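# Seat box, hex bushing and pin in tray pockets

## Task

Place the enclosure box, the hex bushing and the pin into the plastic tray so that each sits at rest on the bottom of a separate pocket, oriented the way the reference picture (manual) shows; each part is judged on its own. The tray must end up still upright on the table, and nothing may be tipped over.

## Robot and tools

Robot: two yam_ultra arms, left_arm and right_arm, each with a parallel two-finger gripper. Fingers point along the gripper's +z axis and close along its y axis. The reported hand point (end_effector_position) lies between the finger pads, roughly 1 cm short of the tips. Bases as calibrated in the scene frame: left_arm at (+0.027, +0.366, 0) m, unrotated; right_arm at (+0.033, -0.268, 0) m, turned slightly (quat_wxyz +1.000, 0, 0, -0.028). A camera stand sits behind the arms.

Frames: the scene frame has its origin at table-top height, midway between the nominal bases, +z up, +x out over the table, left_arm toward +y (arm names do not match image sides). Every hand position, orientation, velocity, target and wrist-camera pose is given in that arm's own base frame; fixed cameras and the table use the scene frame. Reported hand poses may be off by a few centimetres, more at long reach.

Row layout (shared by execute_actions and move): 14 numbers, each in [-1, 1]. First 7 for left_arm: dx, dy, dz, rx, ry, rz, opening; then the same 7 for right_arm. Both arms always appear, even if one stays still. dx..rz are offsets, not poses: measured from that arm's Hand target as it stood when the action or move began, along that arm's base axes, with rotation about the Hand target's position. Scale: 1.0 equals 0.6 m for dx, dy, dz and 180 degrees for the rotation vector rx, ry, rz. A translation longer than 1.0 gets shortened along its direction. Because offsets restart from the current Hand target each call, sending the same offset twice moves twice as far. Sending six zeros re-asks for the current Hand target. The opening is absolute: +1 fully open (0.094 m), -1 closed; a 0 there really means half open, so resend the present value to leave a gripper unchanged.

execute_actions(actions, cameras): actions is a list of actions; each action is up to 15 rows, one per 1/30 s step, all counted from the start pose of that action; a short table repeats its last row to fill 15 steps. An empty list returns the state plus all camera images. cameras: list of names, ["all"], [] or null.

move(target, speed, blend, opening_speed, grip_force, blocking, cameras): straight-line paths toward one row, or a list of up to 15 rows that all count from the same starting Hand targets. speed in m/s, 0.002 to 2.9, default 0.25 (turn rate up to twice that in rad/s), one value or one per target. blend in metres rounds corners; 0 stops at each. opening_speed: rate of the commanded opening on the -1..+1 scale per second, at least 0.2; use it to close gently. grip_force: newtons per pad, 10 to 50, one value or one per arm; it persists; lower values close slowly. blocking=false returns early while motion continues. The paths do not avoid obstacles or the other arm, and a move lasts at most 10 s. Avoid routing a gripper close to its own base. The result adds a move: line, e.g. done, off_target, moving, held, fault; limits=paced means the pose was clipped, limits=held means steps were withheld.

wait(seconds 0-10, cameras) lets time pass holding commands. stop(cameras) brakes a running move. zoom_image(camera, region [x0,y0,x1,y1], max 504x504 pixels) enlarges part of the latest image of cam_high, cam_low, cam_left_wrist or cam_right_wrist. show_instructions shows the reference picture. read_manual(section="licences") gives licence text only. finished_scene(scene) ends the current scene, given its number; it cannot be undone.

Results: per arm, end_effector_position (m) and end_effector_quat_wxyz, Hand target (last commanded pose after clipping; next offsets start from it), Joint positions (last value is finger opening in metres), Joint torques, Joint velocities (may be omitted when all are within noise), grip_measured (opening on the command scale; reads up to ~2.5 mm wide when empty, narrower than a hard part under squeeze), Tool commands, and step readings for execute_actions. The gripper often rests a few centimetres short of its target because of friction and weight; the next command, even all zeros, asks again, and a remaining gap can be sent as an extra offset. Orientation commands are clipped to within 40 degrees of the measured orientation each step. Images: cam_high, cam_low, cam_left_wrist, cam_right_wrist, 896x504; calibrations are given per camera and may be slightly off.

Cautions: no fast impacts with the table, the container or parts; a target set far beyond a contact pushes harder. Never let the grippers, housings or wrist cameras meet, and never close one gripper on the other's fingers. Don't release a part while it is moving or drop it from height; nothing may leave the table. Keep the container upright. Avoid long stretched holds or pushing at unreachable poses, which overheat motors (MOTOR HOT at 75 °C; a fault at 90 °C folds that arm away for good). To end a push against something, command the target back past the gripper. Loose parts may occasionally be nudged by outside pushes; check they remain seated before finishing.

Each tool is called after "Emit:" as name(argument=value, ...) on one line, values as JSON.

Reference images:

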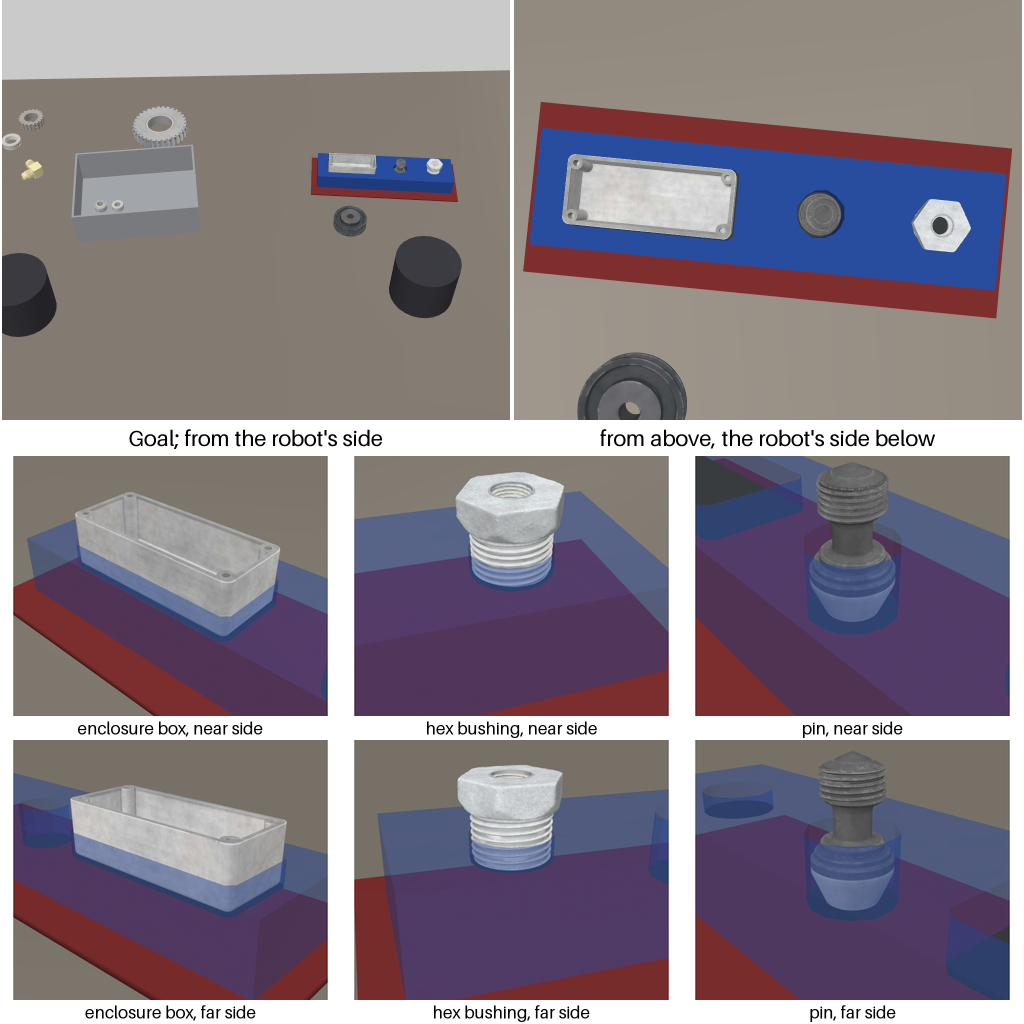

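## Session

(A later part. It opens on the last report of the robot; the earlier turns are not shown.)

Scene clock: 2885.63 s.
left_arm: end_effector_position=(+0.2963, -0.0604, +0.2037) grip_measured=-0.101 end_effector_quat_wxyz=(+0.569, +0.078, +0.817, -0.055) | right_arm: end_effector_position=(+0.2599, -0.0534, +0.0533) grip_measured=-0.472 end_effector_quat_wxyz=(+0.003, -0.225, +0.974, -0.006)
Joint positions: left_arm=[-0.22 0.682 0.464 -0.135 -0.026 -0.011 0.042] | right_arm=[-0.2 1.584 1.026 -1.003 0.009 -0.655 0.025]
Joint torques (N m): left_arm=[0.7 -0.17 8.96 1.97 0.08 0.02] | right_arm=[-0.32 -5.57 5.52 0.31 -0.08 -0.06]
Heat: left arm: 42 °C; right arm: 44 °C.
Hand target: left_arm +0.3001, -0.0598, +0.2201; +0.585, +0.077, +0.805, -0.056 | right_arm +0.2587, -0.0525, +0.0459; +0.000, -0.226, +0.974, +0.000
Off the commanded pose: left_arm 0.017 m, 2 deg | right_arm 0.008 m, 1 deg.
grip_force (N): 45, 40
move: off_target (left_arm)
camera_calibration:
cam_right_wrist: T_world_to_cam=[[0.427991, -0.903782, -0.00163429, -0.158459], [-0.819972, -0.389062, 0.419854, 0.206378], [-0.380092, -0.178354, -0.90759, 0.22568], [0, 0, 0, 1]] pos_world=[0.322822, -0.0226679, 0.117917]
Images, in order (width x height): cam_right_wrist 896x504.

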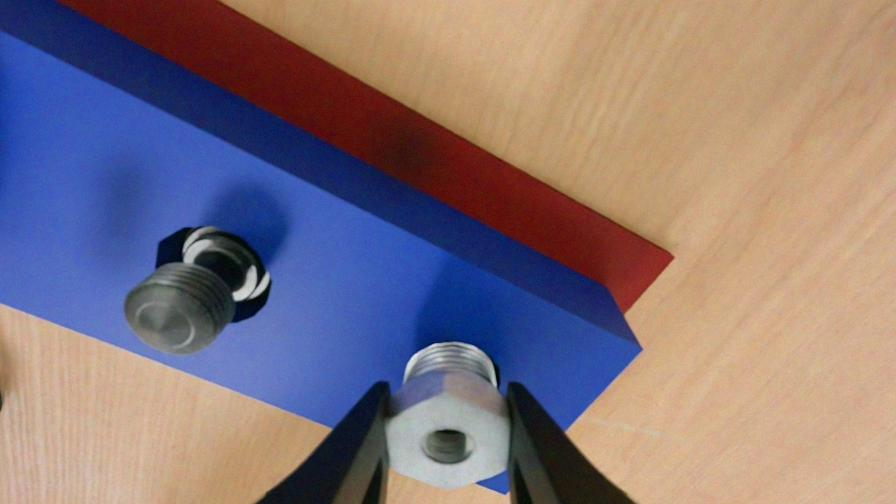

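Emit:
move(target=[0,0,0,0,0,0,-0.1, 0,0,-0.0167,0,0,0,-0.8], speed=0.03)

Scene clock: 2888.63 s.
left_arm: end_effector_position=(+0.2963, -0.0604, +0.2037) grip_measured=-0.101 end_effector_quat_wxyz=(+0.569, +0.078, +0.817, -0.055) | right_arm: end_effector_position=(+0.2596, -0.0534, +0.0493) grip_measured=-0.472 end_effector_quat_wxyz=(+0.002, -0.225, +0.974, -0.006)
Joint positions: left_arm=[-0.22 0.682 0.464 -0.135 -0.026 -0.011 0.042] | right_arm=[-0.2 1.588 1.014 -0.987 0.009 -0.655 0.025]
Joint torques (N m): left_arm=[0.7 -0.18 8.98 1.97 0.08 0.02] | right_arm=[-0.25 -4.7 4.07 0.53 -0.07 -0.04]
Heat: left arm: 42 °C; right arm: 44 °C.
Hand target: left_arm +0.3001, -0.0598, +0.2201; +0.585, +0.077, +0.805, -0.056 | right_arm +0.2588, -0.0525, +0.0359; +0.000, -0.226, +0.974, +0.000
Off the commanded pose: left_arm 0.017 m, 2 deg | right_arm 0.013 m, 1 deg.
grip_force (N): 45, 40
move: off_target (left_arm, right_arm)

Emit:
move(target=[[0,0,0,0,0,0,-0.1, 0,0,0.01,0,0,0,-0.8],[0,0,0,0,0,0,-0.1, 0,0,0.01,0,0,0,-0.2],[0,0,0,0,0,0,-0.1, 0,0,0.15,0,0,0,-0.2],[0,0,0,0,0,0,-0.1, -0.05,-0.1,0.25,0,0,0,-0.2]], speed=[0.03,0.05,0.08,0.2], opening_speed=0.5, cameras=["all"])

Emit:
zoom_image(camera="cam_high", region=[30, 280, 250, 380])

Emit:
zoom_image(camera="cam_right_wrist", region=[200, 100, 560, 400])

Scene clock: 2905.37 s.
left_arm: end_effector_position=(+0.2963, -0.0604, +0.2037) grip_measured=-0.101 end_effector_quat_wxyz=(+0.569, +0.078, +0.817, -0.055) | right_arm: end_effector_position=(+0.2293, -0.1127, +0.1788) grip_measured=-0.203 end_effector_quat_wxyz=(-0.005, -0.226, +0.974, -0.001)
Joint positions: left_arm=[-0.22 0.682 0.464 -0.135 -0.026 -0.011 0.042] | right_arm=[-0.455 1.531 1.478 -1.524 0.008 -0.91 0.037]
Joint torques (N m): left_arm=[0.7 -0.18 8.98 1.98 0.08 0.02] | right_arm=[-0.49 -6.56 9.52 -0.1 -0.06 0.01]
Heat: left arm: 43 °C; right arm: 43 °C.
Hand target: left_arm +0.3001, -0.0598, +0.2201; +0.585, +0.077, +0.805, -0.056 | right_arm +0.2287, -0.1126, +0.1860; +0.000, -0.226, +0.974, +0.000
Off the commanded pose: left_arm 0.017 m, 2 deg | right_arm 0.007 m, 1 deg.
grip_force (N): 45, 40
move: off_target (left_arm)
camera_calibration:
cam_left_wrist: T_world_to_cam=[[-0.187606, -0.982244, -0.00111683, -0.00251616], [-0.700501, 0.134591, -0.700845, 0.398152], [0.688551, -0.1307, -0.713313, 0.0226567], [0, 0, 0, 1]] pos_world=[0.262834, -0.0530979, 0.295201]
cam_right_wrist: T_world_to_cam=[[0.428851, -0.903259, -0.0144705, -0.196466], [-0.812288, -0.39257, 0.431367, 0.101313], [-0.395317, -0.173238, -0.90206, 0.320456], [0, 0, 0, 1]] pos_world=[0.293231, -0.0821718, 0.242525]

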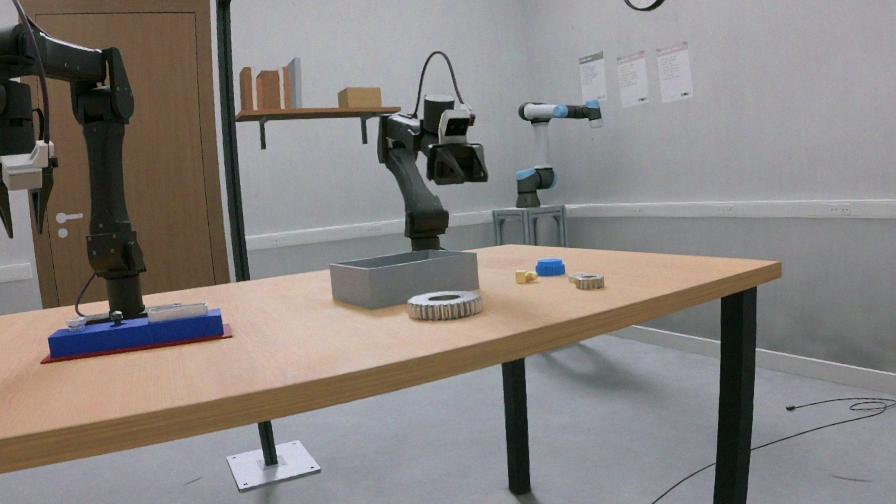

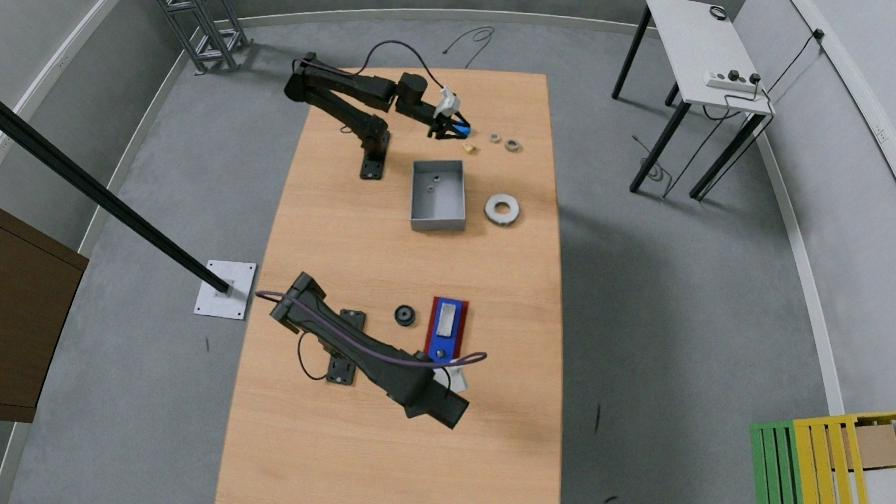

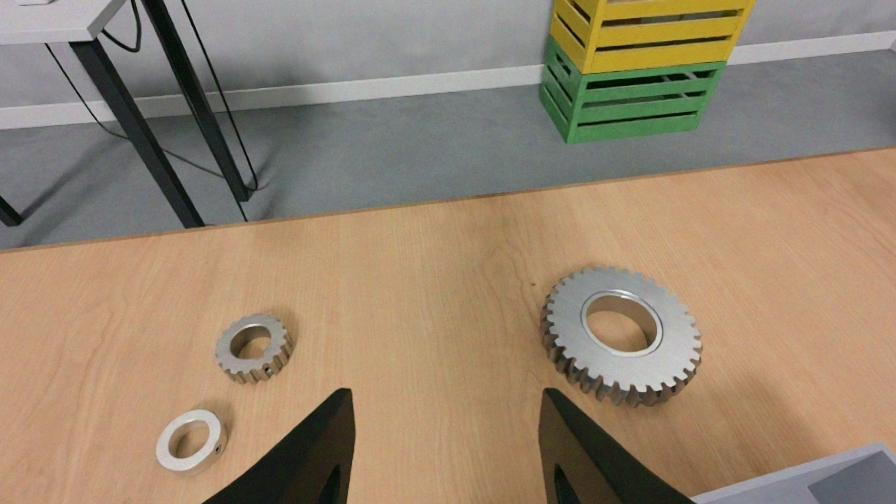

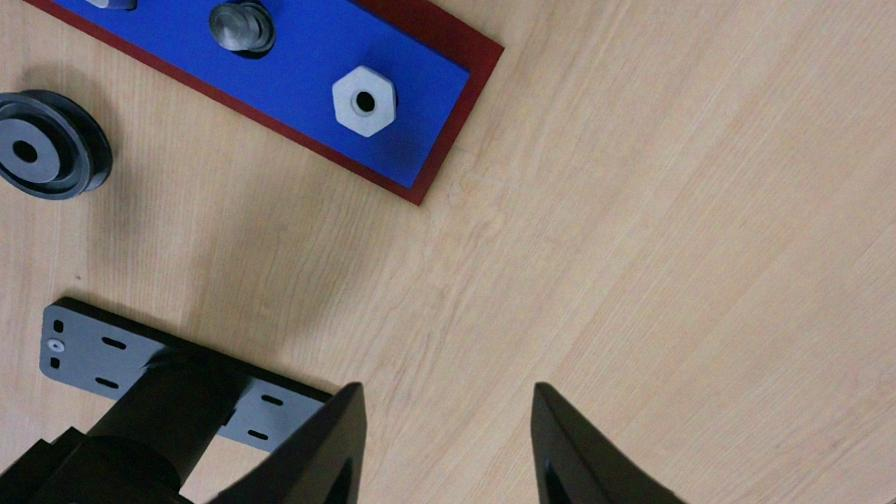

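Scaled by 2.291 from the camera's 896x504 image, which has a finer 1280x720 frame.

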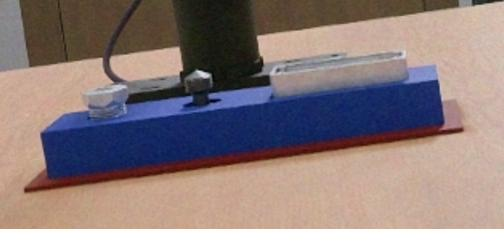

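Scaled by 1.400 from the camera's 896x504 image, which has a finer 1280x720 frame.

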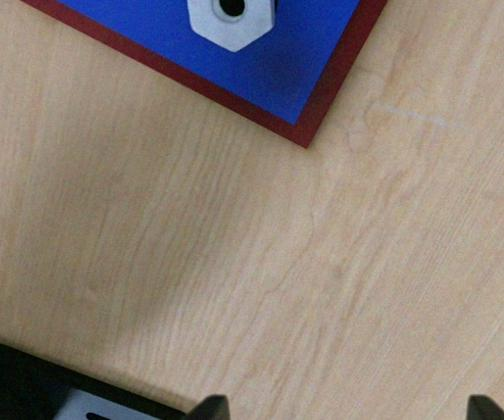

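Emit:
zoom_image(camera="cam_high", region=[45, 295, 145, 350])

Emit:
zoom_image(camera="cam_right_wrist", region=[200, 0, 420, 160])

Scaled by 5.040 from the camera's 896x504 image, which has a finer 1280x720 frame.

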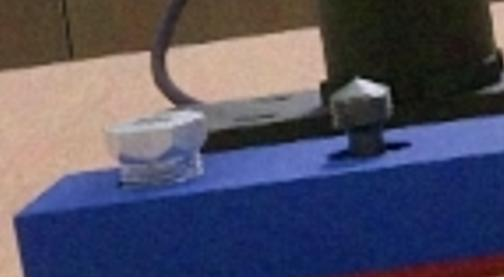

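Scaled by 2.291 from the camera's 896x504 image, which has a finer 1280x720 frame.

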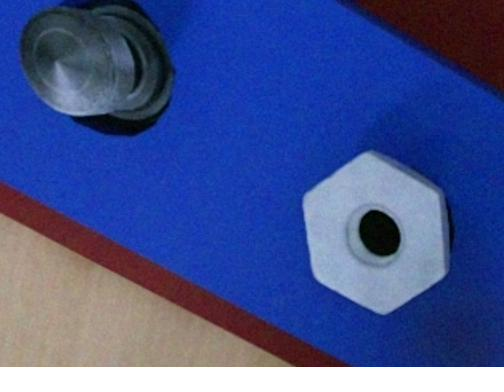

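Emit:
finished_scene(scene=1)

The scene is finished: the task was done.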